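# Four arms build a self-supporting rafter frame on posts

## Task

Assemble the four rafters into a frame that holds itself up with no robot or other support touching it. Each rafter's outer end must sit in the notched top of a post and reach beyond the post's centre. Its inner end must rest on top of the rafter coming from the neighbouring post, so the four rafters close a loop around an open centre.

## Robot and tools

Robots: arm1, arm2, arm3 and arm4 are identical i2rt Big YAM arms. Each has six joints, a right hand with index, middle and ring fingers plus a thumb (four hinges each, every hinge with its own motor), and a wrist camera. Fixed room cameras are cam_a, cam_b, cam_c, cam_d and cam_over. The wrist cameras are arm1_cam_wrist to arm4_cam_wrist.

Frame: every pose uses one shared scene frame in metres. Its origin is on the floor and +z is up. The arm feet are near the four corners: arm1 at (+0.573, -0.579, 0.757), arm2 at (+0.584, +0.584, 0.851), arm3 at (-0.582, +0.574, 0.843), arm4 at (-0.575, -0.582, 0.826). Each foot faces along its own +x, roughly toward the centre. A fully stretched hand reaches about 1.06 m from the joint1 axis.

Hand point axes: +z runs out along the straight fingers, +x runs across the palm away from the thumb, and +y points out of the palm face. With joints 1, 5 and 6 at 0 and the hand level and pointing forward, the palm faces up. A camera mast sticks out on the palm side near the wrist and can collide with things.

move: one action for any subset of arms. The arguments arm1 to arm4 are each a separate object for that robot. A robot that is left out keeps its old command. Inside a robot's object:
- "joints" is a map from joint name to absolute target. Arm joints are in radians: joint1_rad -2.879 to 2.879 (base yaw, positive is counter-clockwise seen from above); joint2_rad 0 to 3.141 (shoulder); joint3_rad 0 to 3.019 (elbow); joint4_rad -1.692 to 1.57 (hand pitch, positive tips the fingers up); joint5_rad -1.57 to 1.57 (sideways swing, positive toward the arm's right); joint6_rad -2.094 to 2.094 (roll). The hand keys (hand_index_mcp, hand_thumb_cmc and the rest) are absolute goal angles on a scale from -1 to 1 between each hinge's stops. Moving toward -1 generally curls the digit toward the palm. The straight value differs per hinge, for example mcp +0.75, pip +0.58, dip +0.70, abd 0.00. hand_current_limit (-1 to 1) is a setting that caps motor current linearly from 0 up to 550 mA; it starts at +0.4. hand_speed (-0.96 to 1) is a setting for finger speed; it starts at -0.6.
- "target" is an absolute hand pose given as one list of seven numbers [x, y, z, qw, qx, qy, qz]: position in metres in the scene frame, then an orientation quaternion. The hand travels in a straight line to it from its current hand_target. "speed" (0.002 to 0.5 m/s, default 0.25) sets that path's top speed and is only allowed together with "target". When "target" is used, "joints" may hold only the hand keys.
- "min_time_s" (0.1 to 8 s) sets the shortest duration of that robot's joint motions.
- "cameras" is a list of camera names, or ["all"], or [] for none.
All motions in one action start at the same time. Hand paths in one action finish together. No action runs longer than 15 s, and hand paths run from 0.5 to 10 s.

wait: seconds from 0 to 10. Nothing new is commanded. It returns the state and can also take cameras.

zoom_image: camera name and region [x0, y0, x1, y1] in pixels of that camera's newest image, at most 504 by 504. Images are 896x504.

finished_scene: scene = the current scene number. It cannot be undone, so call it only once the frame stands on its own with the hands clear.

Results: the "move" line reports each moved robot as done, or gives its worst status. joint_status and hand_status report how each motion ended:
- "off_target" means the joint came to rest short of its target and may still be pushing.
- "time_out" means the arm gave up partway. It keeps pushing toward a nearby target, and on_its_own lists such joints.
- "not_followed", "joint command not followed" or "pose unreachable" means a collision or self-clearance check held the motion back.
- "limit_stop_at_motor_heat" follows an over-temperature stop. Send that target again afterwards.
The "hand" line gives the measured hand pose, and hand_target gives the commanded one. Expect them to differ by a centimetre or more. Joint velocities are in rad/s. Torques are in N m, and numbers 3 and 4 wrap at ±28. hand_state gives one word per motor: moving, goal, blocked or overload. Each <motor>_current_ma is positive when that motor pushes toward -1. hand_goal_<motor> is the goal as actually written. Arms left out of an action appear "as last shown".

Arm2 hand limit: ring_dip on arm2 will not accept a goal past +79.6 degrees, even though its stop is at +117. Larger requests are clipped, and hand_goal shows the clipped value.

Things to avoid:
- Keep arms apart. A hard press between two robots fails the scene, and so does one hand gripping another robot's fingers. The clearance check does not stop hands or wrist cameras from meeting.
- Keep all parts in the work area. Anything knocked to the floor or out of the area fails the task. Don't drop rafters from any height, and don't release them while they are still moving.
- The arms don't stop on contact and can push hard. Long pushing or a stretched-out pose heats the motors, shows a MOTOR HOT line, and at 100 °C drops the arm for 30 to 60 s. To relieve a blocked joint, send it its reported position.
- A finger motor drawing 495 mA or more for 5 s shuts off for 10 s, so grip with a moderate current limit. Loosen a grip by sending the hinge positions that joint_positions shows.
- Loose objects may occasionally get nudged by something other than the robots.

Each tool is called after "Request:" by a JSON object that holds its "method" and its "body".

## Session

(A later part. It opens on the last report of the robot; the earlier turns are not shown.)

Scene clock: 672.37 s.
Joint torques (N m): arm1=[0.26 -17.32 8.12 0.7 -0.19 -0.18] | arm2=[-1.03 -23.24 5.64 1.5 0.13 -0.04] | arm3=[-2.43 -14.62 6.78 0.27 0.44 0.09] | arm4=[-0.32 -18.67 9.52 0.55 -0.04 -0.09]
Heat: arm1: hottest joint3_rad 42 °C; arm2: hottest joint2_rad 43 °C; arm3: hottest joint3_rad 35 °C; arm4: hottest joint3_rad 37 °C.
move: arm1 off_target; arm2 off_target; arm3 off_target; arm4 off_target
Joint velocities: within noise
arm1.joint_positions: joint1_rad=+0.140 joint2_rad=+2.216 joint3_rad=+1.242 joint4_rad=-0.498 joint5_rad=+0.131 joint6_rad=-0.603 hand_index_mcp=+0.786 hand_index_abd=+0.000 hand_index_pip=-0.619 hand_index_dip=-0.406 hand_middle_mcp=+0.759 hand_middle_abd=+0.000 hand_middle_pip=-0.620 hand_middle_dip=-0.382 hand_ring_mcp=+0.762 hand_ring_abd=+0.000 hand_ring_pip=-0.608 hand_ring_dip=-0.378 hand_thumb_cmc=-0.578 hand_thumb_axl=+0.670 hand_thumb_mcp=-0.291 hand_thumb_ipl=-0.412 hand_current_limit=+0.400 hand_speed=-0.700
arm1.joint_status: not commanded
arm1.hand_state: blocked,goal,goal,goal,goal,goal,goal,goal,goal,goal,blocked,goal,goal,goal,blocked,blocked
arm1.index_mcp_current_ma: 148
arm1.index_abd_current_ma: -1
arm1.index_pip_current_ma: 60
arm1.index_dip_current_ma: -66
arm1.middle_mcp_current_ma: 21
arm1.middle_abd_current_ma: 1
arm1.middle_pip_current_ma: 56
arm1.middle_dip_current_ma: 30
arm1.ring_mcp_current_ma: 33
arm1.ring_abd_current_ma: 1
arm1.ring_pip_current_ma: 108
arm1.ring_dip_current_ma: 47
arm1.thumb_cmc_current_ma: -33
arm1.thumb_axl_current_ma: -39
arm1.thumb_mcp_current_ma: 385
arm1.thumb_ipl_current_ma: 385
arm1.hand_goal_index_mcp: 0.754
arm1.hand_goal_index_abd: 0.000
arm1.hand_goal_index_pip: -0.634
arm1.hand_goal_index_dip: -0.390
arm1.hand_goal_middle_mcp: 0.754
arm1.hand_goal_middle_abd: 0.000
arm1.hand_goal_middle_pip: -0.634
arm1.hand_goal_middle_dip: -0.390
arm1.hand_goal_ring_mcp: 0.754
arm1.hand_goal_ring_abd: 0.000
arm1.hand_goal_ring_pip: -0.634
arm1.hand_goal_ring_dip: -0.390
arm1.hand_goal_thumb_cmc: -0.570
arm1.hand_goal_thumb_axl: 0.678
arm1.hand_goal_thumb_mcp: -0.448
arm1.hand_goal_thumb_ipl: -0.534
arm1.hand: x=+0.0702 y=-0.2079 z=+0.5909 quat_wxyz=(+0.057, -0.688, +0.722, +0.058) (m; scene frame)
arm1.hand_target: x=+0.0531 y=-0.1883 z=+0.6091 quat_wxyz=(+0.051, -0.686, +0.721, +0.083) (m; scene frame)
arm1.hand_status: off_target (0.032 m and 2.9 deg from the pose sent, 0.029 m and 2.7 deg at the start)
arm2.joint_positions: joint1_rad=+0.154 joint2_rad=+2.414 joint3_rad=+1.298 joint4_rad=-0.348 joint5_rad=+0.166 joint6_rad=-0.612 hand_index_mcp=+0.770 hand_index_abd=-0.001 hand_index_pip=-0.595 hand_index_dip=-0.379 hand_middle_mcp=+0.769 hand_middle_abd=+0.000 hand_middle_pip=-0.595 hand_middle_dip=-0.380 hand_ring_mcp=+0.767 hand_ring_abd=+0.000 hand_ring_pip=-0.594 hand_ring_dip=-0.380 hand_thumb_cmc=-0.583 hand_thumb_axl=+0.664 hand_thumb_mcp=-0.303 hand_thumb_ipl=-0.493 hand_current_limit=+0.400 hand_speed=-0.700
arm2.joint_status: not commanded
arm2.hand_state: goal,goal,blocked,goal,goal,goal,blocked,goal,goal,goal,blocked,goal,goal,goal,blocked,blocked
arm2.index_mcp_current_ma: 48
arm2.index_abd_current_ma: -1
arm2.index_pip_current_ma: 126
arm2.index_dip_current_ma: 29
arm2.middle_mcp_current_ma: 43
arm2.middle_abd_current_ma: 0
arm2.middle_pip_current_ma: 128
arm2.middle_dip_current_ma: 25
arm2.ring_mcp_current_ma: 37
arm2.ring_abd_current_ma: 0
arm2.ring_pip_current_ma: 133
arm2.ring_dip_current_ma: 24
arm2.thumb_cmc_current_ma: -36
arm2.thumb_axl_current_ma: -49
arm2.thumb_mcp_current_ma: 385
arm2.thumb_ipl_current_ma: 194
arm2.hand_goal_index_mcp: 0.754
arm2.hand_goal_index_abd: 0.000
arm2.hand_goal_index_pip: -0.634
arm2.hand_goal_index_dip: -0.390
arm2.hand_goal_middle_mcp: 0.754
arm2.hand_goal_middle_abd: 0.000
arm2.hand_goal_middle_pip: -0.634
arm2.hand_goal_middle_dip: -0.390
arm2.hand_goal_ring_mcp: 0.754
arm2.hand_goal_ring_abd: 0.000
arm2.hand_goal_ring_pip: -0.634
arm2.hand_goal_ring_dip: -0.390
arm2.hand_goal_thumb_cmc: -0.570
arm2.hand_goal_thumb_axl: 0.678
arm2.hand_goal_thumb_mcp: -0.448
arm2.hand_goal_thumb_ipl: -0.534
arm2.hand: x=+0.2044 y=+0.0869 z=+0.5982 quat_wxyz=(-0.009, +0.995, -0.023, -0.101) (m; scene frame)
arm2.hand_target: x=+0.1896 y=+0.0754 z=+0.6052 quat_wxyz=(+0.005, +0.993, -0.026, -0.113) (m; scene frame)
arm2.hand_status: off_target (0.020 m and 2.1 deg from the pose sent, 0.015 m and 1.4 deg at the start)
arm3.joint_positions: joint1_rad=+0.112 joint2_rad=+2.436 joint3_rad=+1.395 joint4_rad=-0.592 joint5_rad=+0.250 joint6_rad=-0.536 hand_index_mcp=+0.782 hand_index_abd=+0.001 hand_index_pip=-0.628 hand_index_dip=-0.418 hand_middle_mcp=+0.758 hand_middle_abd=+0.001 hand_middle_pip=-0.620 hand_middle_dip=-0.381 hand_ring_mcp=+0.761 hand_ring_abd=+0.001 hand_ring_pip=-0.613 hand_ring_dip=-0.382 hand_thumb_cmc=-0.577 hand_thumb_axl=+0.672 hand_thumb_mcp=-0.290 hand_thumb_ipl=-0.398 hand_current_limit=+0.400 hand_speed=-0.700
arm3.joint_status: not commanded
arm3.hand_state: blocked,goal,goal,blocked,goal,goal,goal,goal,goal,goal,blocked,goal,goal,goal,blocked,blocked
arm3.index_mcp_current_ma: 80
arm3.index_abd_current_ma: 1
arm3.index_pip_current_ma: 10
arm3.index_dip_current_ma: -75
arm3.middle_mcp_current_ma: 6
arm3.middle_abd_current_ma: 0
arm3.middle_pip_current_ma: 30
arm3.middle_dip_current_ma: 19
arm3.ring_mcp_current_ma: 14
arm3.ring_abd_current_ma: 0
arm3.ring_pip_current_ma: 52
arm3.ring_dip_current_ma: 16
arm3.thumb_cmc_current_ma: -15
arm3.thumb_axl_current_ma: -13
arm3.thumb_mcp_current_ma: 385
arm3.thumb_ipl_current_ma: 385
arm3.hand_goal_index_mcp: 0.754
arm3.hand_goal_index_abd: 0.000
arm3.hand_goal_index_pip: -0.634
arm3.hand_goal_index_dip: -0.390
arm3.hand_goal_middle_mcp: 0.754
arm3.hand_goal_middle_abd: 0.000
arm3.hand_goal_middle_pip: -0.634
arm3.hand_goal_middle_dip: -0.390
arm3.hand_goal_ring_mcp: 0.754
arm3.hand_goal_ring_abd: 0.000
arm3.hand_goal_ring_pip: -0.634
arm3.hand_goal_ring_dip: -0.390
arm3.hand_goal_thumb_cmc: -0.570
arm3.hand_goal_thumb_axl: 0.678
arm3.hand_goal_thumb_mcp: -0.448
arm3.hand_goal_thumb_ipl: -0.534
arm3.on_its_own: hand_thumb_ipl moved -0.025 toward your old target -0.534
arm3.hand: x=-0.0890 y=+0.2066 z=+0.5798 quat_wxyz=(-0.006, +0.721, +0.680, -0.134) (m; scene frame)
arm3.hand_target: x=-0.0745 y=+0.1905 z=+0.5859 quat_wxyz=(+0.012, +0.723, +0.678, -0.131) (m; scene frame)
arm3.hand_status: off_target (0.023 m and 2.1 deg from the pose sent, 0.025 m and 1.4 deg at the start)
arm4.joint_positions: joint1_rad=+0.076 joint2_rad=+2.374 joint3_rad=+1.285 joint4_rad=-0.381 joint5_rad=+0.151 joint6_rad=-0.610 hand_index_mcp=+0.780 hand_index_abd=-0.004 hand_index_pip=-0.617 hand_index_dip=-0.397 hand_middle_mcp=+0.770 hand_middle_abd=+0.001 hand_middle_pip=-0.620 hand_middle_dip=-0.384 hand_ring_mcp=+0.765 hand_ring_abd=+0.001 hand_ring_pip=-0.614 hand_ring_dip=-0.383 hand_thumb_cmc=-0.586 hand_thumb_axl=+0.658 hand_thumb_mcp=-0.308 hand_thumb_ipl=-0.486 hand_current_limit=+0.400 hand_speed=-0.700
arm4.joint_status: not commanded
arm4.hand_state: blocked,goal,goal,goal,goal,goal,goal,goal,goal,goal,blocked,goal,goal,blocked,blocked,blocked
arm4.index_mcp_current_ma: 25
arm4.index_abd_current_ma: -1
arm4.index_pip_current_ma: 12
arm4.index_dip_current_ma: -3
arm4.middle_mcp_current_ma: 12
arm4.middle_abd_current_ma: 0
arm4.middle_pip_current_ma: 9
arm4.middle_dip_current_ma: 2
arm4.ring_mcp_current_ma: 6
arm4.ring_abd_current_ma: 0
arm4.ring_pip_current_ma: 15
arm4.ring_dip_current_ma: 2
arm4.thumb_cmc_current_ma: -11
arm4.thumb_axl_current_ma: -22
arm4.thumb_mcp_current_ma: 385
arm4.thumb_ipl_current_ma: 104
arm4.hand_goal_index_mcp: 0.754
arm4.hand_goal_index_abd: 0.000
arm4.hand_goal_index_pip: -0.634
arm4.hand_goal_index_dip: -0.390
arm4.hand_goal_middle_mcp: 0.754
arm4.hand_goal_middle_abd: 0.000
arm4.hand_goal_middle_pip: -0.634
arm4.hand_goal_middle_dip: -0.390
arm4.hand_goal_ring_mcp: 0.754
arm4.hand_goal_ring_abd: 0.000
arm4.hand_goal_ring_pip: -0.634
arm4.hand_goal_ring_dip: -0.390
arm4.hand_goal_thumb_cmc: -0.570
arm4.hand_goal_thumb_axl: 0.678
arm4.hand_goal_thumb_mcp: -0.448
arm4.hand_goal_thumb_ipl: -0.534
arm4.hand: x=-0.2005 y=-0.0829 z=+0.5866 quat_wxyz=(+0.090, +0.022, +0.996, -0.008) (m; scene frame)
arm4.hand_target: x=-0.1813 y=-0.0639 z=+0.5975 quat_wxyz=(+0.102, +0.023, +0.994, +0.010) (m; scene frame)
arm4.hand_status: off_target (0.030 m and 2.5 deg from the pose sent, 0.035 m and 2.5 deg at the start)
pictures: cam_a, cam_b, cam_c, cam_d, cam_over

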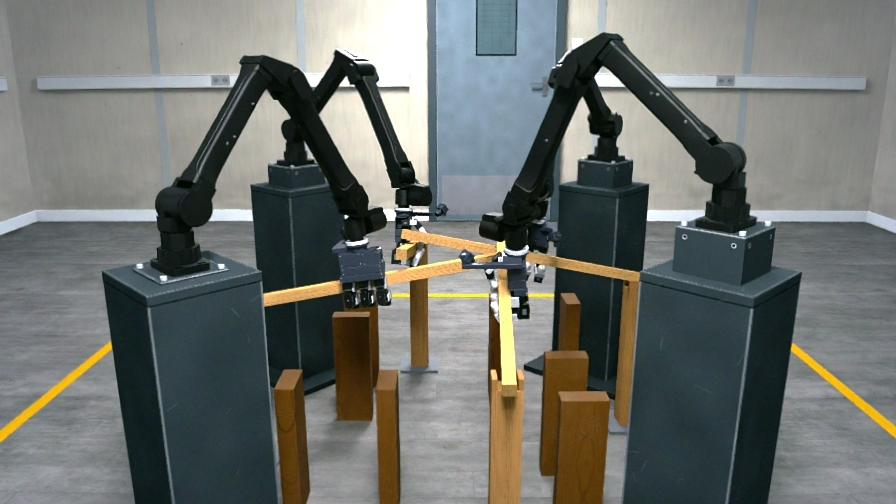

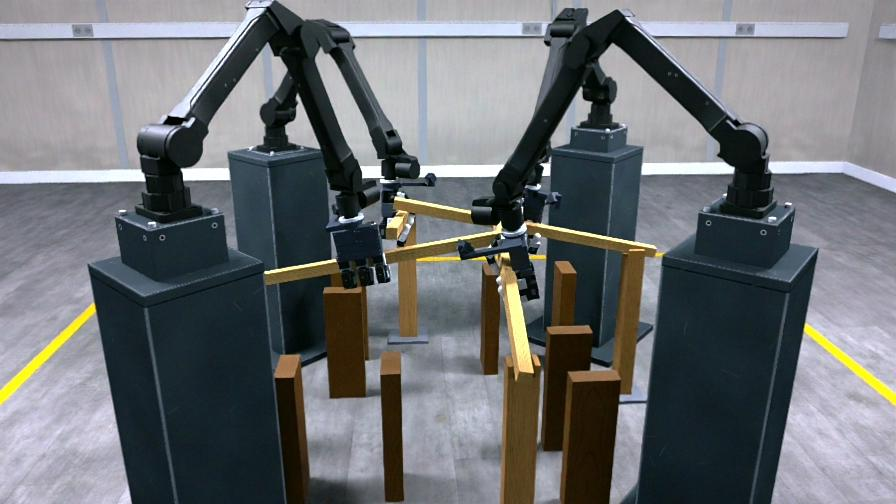

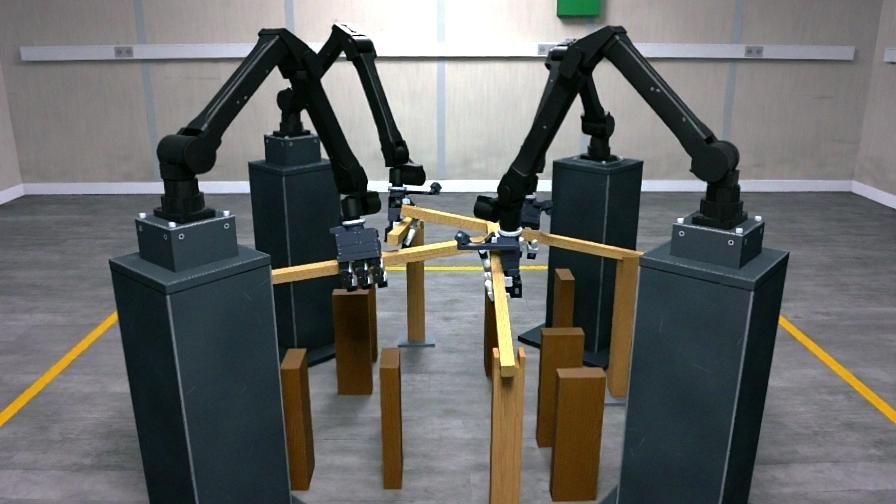

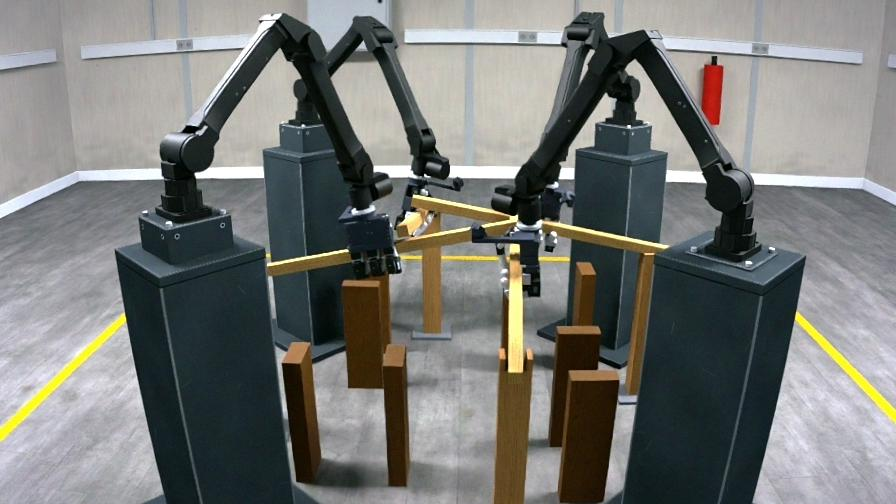

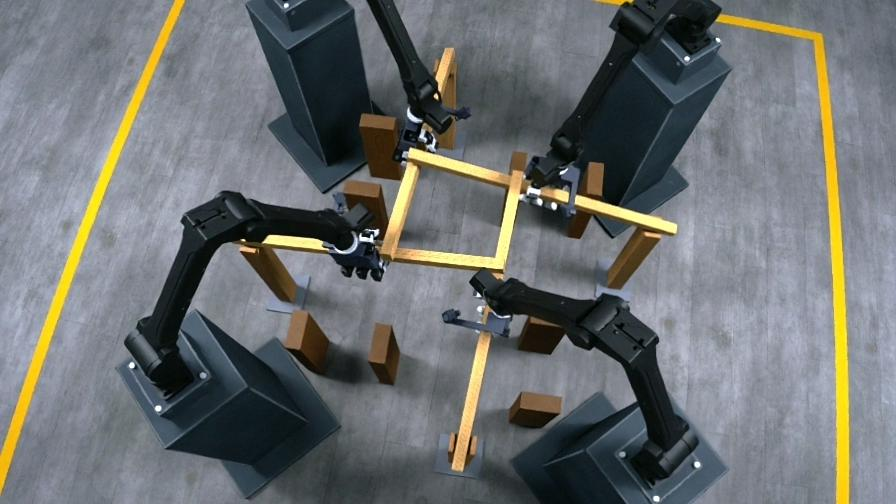

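Request:
{"method": "move", "body": {"arm1": {"target":[0.0525,-0.1895,0.588,0.0325,-0.6906,0.7223,0.0633],"speed":0.06}, "arm2": {"target":[0.1893,0.072,0.5835,0.007,0.9945,-0.0257,-0.1015],"speed":0.06}, "arm3": {"target":[-0.0724,0.1902,0.5712,0.0071,0.7212,0.6777,-0.1244],"speed":0.06}, "arm4": {"target":[-0.1835,-0.0654,0.5757,0.0818,0.0209,0.993,0.0132],"speed":0.06}, "cameras": ["cam_a","cam_b","cam_c","cam_d"]}}

Request:
{"method": "zoom_image", "body": {"camera": "cam_a", "region": [380, 200, 480, 300]}}

Request:
{"method": "zoom_image", "body": {"camera": "cam_b", "region": [370, 180, 470, 280]}}

Request:
{"method": "zoom_image", "body": {"camera": "cam_c", "region": [370, 180, 470, 280]}}

Request:
{"method": "zoom_image", "body": {"camera": "cam_d", "region": [380, 180, 480, 280]}}

Request:
{"method": "zoom_image", "body": {"camera": "cam_a", "region": [470, 320, 550, 420]}}

Request:
{"method": "zoom_image", "body": {"camera": "cam_b", "region": [480, 300, 560, 400]}}

Request:
{"method": "zoom_image", "body": {"camera": "cam_c", "region": [470, 300, 550, 400]}}

Request:
{"method": "zoom_image", "body": {"camera": "cam_d", "region": [480, 300, 560, 400]}}

Scene clock: 740.03 s.
Joint torques (N m): arm1=[0.03 -17.61 7.68 0.21 -0.32 -0.15] | arm2=[-1.2 -23.59 5.76 1.42 -0.07 -0.04] | arm3=[-2.49 -14.8 6.5 0.27 0.29 0.11] | arm4=[-0.67 -19.02 9.29 0.73 -0.14 -0.1]
Heat: arm1: hottest joint3_rad 40 °C; arm2: hottest joint2_rad 41 °C; arm3: hottest joint3_rad 34 °C; arm4: hottest joint2_rad 36 °C.
move: arm1 off_target; arm2 off_target; arm3 off_target; arm4 off_target
Joint velocities: within noise
arm1.joint_positions: joint1_rad=+0.127 joint2_rad=+2.263 joint3_rad=+1.273 joint4_rad=-0.502 joint5_rad=+0.087 joint6_rad=-0.616 hand_index_mcp=+0.786 hand_index_abd=+0.000 hand_index_pip=-0.619 hand_index_dip=-0.406 hand_middle_mcp=+0.759 hand_middle_abd=+0.000 hand_middle_pip=-0.620 hand_middle_dip=-0.382 hand_ring_mcp=+0.762 hand_ring_abd=+0.000 hand_ring_pip=-0.608 hand_ring_dip=-0.378 hand_thumb_cmc=-0.578 hand_thumb_axl=+0.670 hand_thumb_mcp=-0.291 hand_thumb_ipl=-0.412 hand_current_limit=+0.400 hand_speed=-0.700
arm1.joint_status: not commanded
arm1.hand_state: blocked,goal,goal,goal,goal,goal,goal,goal,goal,goal,blocked,goal,goal,goal,blocked,blocked
arm1.index_mcp_current_ma: 148
arm1.index_abd_current_ma: -1
arm1.index_pip_current_ma: 60
arm1.index_dip_current_ma: -66
arm1.middle_mcp_current_ma: 21
arm1.middle_abd_current_ma: 1
arm1.middle_pip_current_ma: 56
arm1.middle_dip_current_ma: 30
arm1.ring_mcp_current_ma: 33
arm1.ring_abd_current_ma: 1
arm1.ring_pip_current_ma: 108
arm1.ring_dip_current_ma: 47
arm1.thumb_cmc_current_ma: -33
arm1.thumb_axl_current_ma: -39
arm1.thumb_mcp_current_ma: 385
arm1.thumb_ipl_current_ma: 385
arm1.hand_goal_index_mcp: 0.754
arm1.hand_goal_index_abd: 0.000
arm1.hand_goal_index_pip: -0.634
arm1.hand_goal_index_dip: -0.390
arm1.hand_goal_middle_mcp: 0.754
arm1.hand_goal_middle_abd: 0.000
arm1.hand_goal_middle_pip: -0.634
arm1.hand_goal_middle_dip: -0.390
arm1.hand_goal_ring_mcp: 0.754
arm1.hand_goal_ring_abd: 0.000
arm1.hand_goal_ring_pip: -0.634
arm1.hand_goal_ring_dip: -0.390
arm1.hand_goal_thumb_cmc: -0.570
arm1.hand_goal_thumb_axl: 0.678
arm1.hand_goal_thumb_mcp: -0.448
arm1.hand_goal_thumb_ipl: -0.534
arm1.hand: x=+0.0684 y=-0.2077 z=+0.5722 quat_wxyz=(+0.038, -0.690, +0.722, +0.044) (m; scene frame)
arm1.hand_target: x=+0.0534 y=-0.1899 z=+0.5886 quat_wxyz=(+0.033, -0.689, +0.721, +0.063) (m; scene frame)
arm1.hand_status: off_target (0.029 m and 2.3 deg from the pose sent, 0.026 m and 2.9 deg at the start)
arm2.joint_positions: joint1_rad=+0.153 joint2_rad=+2.466 joint3_rad=+1.332 joint4_rad=-0.341 joint5_rad=+0.150 joint6_rad=-0.613 hand_index_mcp=+0.770 hand_index_abd=-0.001 hand_index_pip=-0.595 hand_index_dip=-0.379 hand_middle_mcp=+0.769 hand_middle_abd=+0.000 hand_middle_pip=-0.595 hand_middle_dip=-0.380 hand_ring_mcp=+0.767 hand_ring_abd=+0.000 hand_ring_pip=-0.594 hand_ring_dip=-0.380 hand_thumb_cmc=-0.583 hand_thumb_axl=+0.664 hand_thumb_mcp=-0.303 hand_thumb_ipl=-0.493 hand_current_limit=+0.400 hand_speed=-0.700
arm2.joint_status: not commanded
arm2.hand_state: goal,goal,blocked,goal,goal,goal,blocked,goal,goal,goal,blocked,goal,goal,goal,blocked,blocked
arm2.index_mcp_current_ma: 48
arm2.index_abd_current_ma: -1
arm2.index_pip_current_ma: 126
arm2.index_dip_current_ma: 29
arm2.middle_mcp_current_ma: 43
arm2.middle_abd_current_ma: 0
arm2.middle_pip_current_ma: 128
arm2.middle_dip_current_ma: 25
arm2.ring_mcp_current_ma: 37
arm2.ring_abd_current_ma: 0
arm2.ring_pip_current_ma: 133
arm2.ring_dip_current_ma: 24
arm2.thumb_cmc_current_ma: -36
arm2.thumb_axl_current_ma: -49
arm2.thumb_mcp_current_ma: 385
arm2.thumb_ipl_current_ma: 194
arm2.hand_goal_index_mcp: 0.754
arm2.hand_goal_index_abd: 0.000
arm2.hand_goal_index_pip: -0.634
arm2.hand_goal_index_dip: -0.390
arm2.hand_goal_middle_mcp: 0.754
arm2.hand_goal_middle_abd: 0.000
arm2.hand_goal_middle_pip: -0.634
arm2.hand_goal_middle_dip: -0.390
arm2.hand_goal_ring_mcp: 0.754
arm2.hand_goal_ring_abd: 0.000
arm2.hand_goal_ring_pip: -0.634
arm2.hand_goal_ring_dip: -0.390
arm2.hand_goal_thumb_cmc: -0.570
arm2.hand_goal_thumb_axl: 0.678
arm2.hand_goal_thumb_mcp: -0.448
arm2.hand_goal_thumb_ipl: -0.534
arm2.hand: x=+0.2056 y=+0.0849 z=+0.5765 quat_wxyz=(-0.009, +0.996, -0.022, -0.091) (m; scene frame)
arm2.hand_target: x=+0.1895 y=+0.0726 z=+0.5843 quat_wxyz=(+0.007, +0.994, -0.026, -0.102) (m; scene frame)
arm2.hand_status: off_target (0.022 m and 2.3 deg from the pose sent, 0.026 m and 1.9 deg at the start)
arm3.joint_positions: joint1_rad=+0.110 joint2_rad=+2.469 joint3_rad=+1.421 joint4_rad=-0.588 joint5_rad=+0.239 joint6_rad=-0.544 hand_index_mcp=+0.782 hand_index_abd=+0.001 hand_index_pip=-0.628 hand_index_dip=-0.418 hand_middle_mcp=+0.758 hand_middle_abd=+0.001 hand_middle_pip=-0.620 hand_middle_dip=-0.380 hand_ring_mcp=+0.761 hand_ring_abd=+0.001 hand_ring_pip=-0.613 hand_ring_dip=-0.382 hand_thumb_cmc=-0.577 hand_thumb_axl=+0.672 hand_thumb_mcp=-0.290 hand_thumb_ipl=-0.398 hand_current_limit=+0.400 hand_speed=-0.700
arm3.joint_status: not commanded
arm3.hand_state: blocked,goal,goal,blocked,goal,goal,goal,goal,goal,goal,blocked,goal,goal,goal,blocked,blocked
arm3.index_mcp_current_ma: 81
arm3.index_abd_current_ma: 1
arm3.index_pip_current_ma: 10
arm3.index_dip_current_ma: -75
arm3.middle_mcp_current_ma: 6
arm3.middle_abd_current_ma: 0
arm3.middle_pip_current_ma: 30
arm3.middle_dip_current_ma: 19
arm3.ring_mcp_current_ma: 14
arm3.ring_abd_current_ma: 0
arm3.ring_pip_current_ma: 52
arm3.ring_dip_current_ma: 16
arm3.thumb_cmc_current_ma: -15
arm3.thumb_axl_current_ma: -13
arm3.thumb_mcp_current_ma: 385
arm3.thumb_ipl_current_ma: 385
arm3.hand_goal_index_mcp: 0.754
arm3.hand_goal_index_abd: 0.000
arm3.hand_goal_index_pip: -0.634
arm3.hand_goal_index_dip: -0.390
arm3.hand_goal_middle_mcp: 0.754
arm3.hand_goal_middle_abd: 0.000
arm3.hand_goal_middle_pip: -0.634
arm3.hand_goal_middle_dip: -0.390
arm3.hand_goal_ring_mcp: 0.754
arm3.hand_goal_ring_abd: 0.000
arm3.hand_goal_ring_pip: -0.634
arm3.hand_goal_ring_dip: -0.390
arm3.hand_goal_thumb_cmc: -0.570
arm3.hand_goal_thumb_axl: 0.678
arm3.hand_goal_thumb_mcp: -0.448
arm3.hand_goal_thumb_ipl: -0.534
arm3.hand: x=-0.0861 y=+0.2059 z=+0.5670 quat_wxyz=(-0.009, +0.719, +0.682, -0.129) (m; scene frame)
arm3.hand_target: x=-0.0731 y=+0.1905 z=+0.5718 quat_wxyz=(+0.007, +0.723, +0.679, -0.125) (m; scene frame)
arm3.hand_status: off_target (0.021 m and 2.0 deg from the pose sent, 0.025 m and 1.9 deg at the start)
arm4.joint_positions: joint1_rad=+0.066 joint2_rad=+2.417 joint3_rad=+1.306 joint4_rad=-0.381 joint5_rad=+0.115 joint6_rad=-0.619 hand_index_mcp=+0.780 hand_index_abd=-0.004 hand_index_pip=-0.617 hand_index_dip=-0.397 hand_middle_mcp=+0.770 hand_middle_abd=+0.001 hand_middle_pip=-0.620 hand_middle_dip=-0.384 hand_ring_mcp=+0.765 hand_ring_abd=+0.001 hand_ring_pip=-0.614 hand_ring_dip=-0.383 hand_thumb_cmc=-0.586 hand_thumb_axl=+0.658 hand_thumb_mcp=-0.308 hand_thumb_ipl=-0.486 hand_current_limit=+0.400 hand_speed=-0.700
arm4.joint_status: not commanded
arm4.hand_state: blocked,goal,goal,goal,goal,goal,goal,goal,goal,goal,blocked,goal,goal,blocked,blocked,blocked
arm4.index_mcp_current_ma: 25
arm4.index_abd_current_ma: -1
arm4.index_pip_current_ma: 12
arm4.index_dip_current_ma: -3
arm4.middle_mcp_current_ma: 12
arm4.middle_abd_current_ma: 0
arm4.middle_pip_current_ma: 9
arm4.middle_dip_current_ma: 2
arm4.ring_mcp_current_ma: 6
arm4.ring_abd_current_ma: 0
arm4.ring_pip_current_ma: 15
arm4.ring_dip_current_ma: 2
arm4.thumb_cmc_current_ma: -11
arm4.thumb_axl_current_ma: -22
arm4.thumb_mcp_current_ma: 385
arm4.thumb_ipl_current_ma: 104
arm4.hand_goal_index_mcp: 0.754
arm4.hand_goal_index_abd: 0.000
arm4.hand_goal_index_pip: -0.634
arm4.hand_goal_index_dip: -0.390
arm4.hand_goal_middle_mcp: 0.754
arm4.hand_goal_middle_abd: 0.000
arm4.hand_goal_middle_pip: -0.634
arm4.hand_goal_middle_dip: -0.390
arm4.hand_goal_ring_mcp: 0.754
arm4.hand_goal_ring_abd: 0.000
arm4.hand_goal_ring_pip: -0.634
arm4.hand_goal_ring_dip: -0.390
arm4.hand_goal_thumb_cmc: -0.570
arm4.hand_goal_thumb_axl: 0.678
arm4.hand_goal_thumb_mcp: -0.448
arm4.hand_goal_thumb_ipl: -0.534
arm4.hand: x=-0.2040 y=-0.0861 z=+0.5663 quat_wxyz=(+0.069, +0.020, +0.997, -0.007) (m; scene frame)
arm4.hand_target: x=-0.1842 y=-0.0665 z=+0.5771 quat_wxyz=(+0.082, +0.021, +0.996, +0.013) (m; scene frame)
arm4.hand_status: off_target (0.031 m and 2.8 deg from the pose sent, 0.027 m and 2.6 deg at the start)
pictures: cam_a, cam_b, cam_c, cam_d

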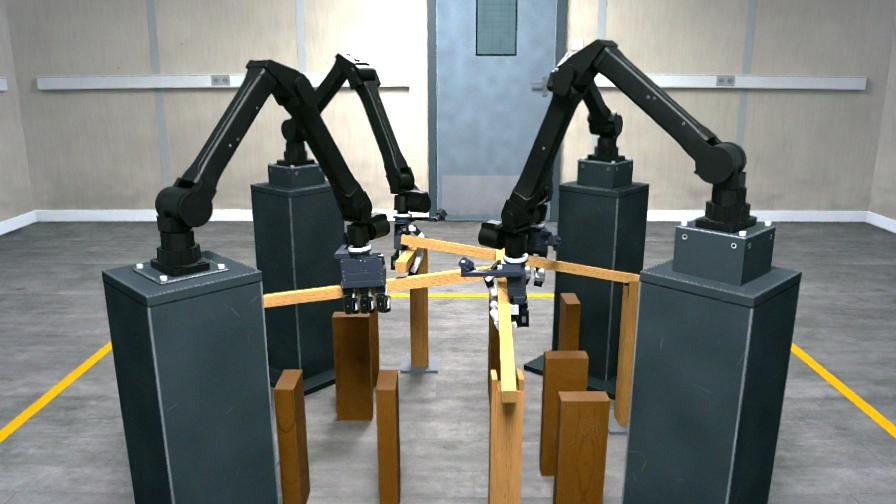

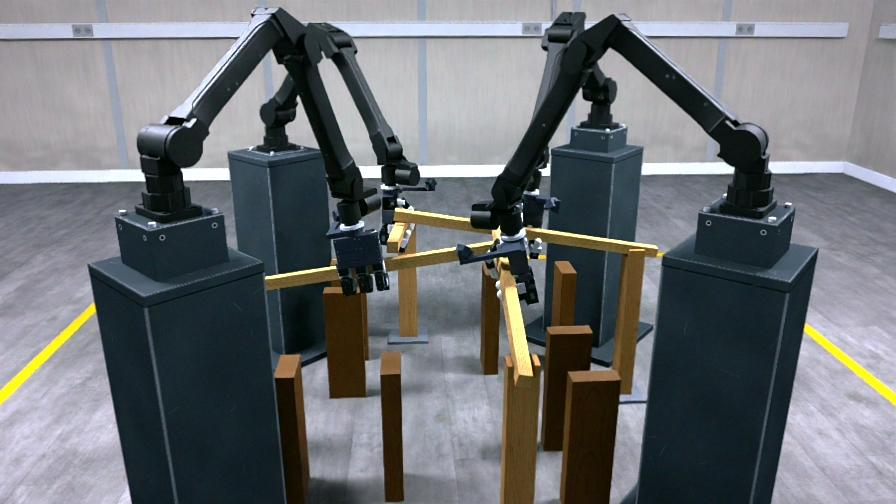

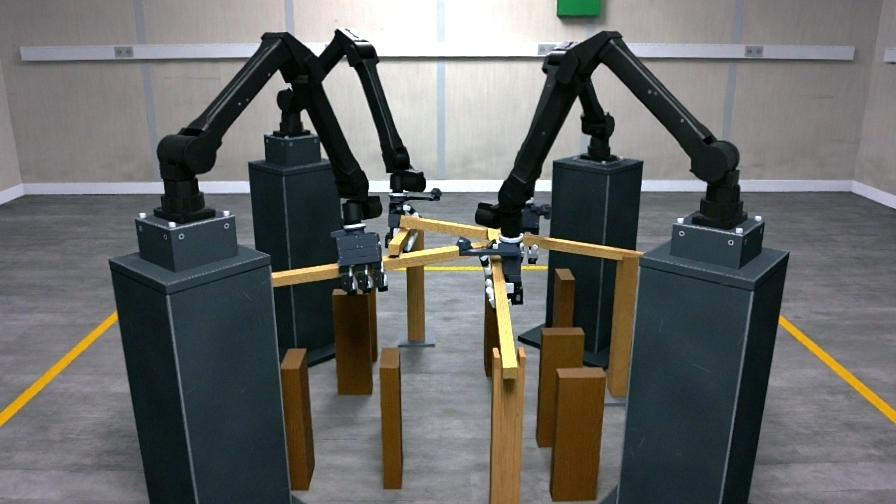

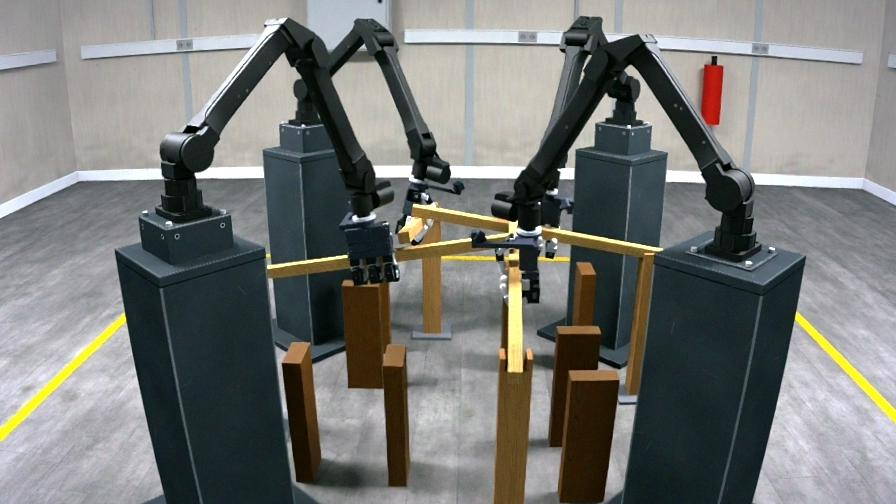

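Scaled by 5.040.

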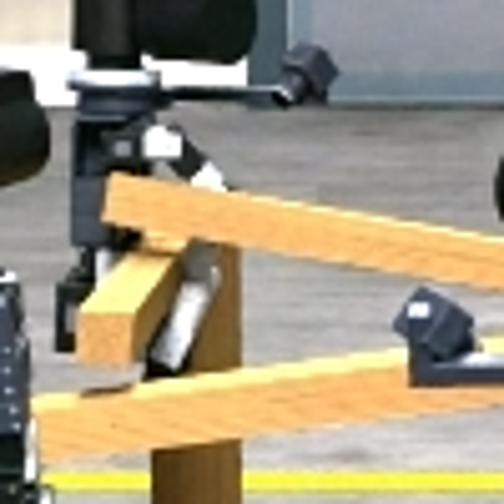

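Scaled by 5.040.

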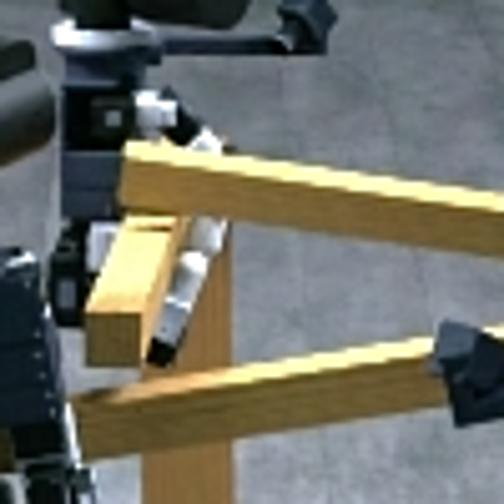

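Scaled by 5.040.

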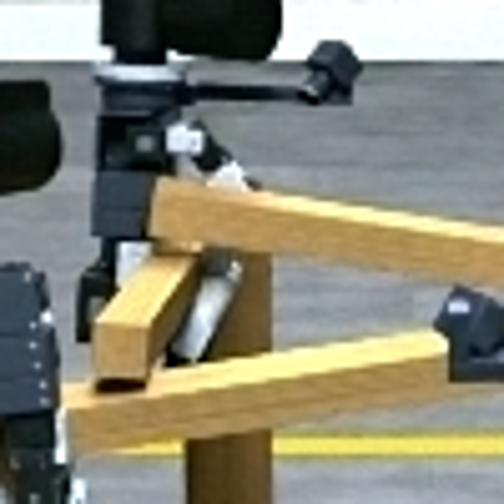

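Scaled by 5.040.

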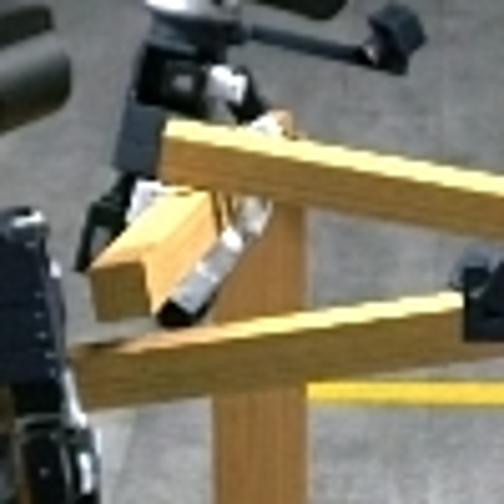

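Scaled by 5.040.

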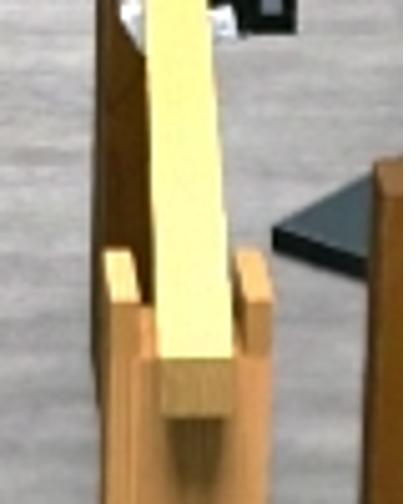

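Scaled by 5.040.

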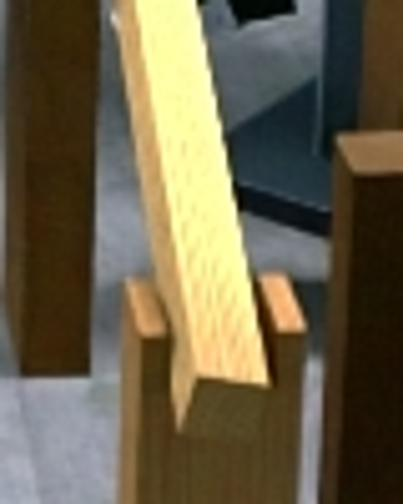

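Scaled by 5.040.

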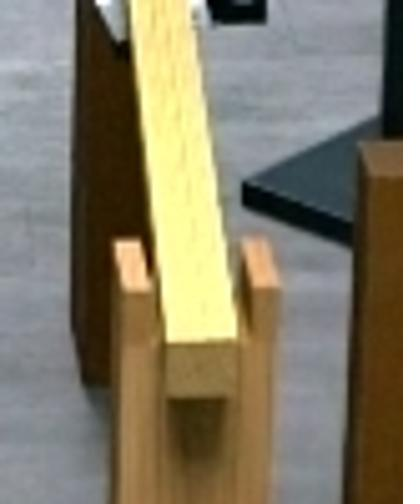

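Scaled by 5.040.

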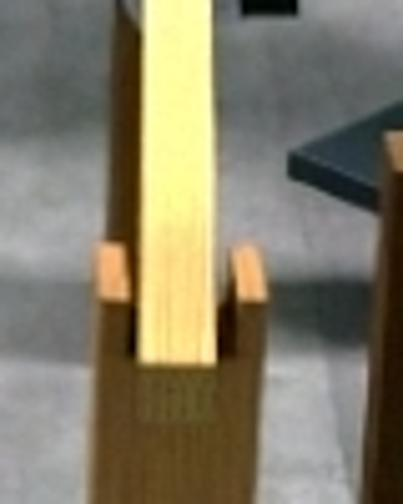

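Request:
{"method": "zoom_image", "body": {"camera": "cam_a", "region": [590, 230, 670, 310]}}

Request:
{"method": "zoom_image", "body": {"camera": "cam_d", "region": [610, 210, 690, 290]}}

Request:
{"method": "zoom_image", "body": {"camera": "cam_b", "region": [595, 205, 675, 285]}}

Request:
{"method": "zoom_image", "body": {"camera": "cam_c", "region": [590, 210, 670, 290]}}

Scaled by 6.300.

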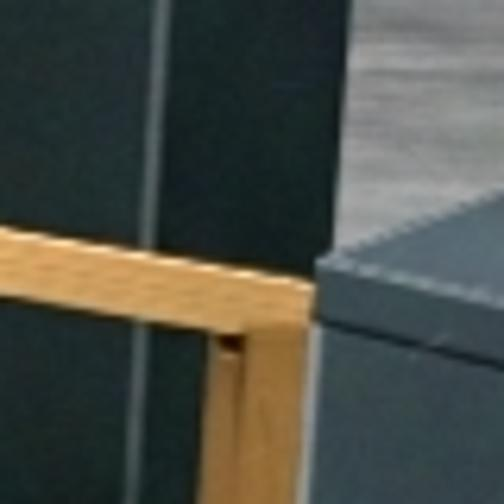

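Scaled by 6.300.

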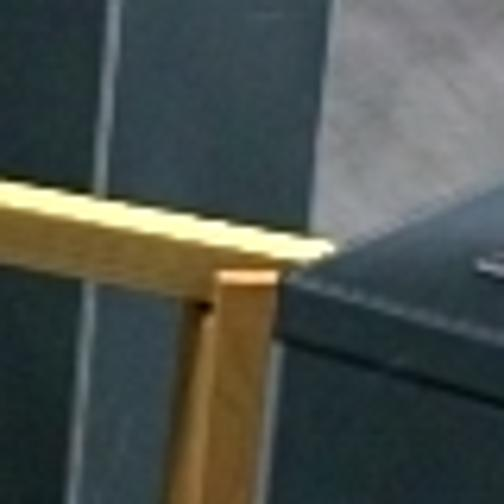

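Scaled by 6.300.

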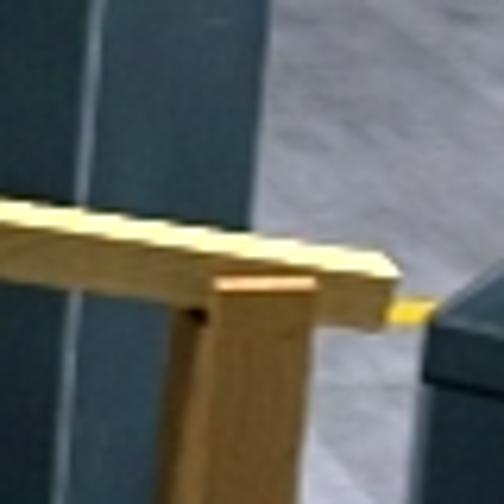

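Scaled by 6.300.

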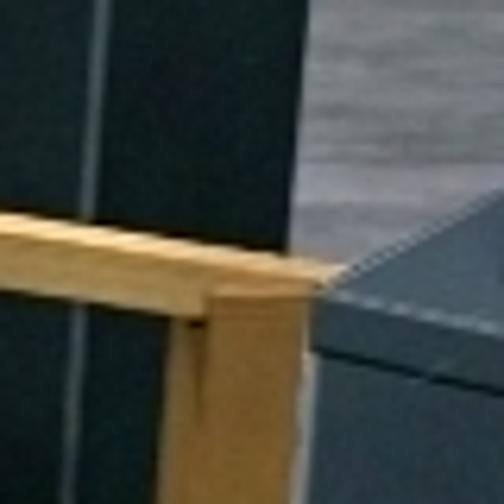

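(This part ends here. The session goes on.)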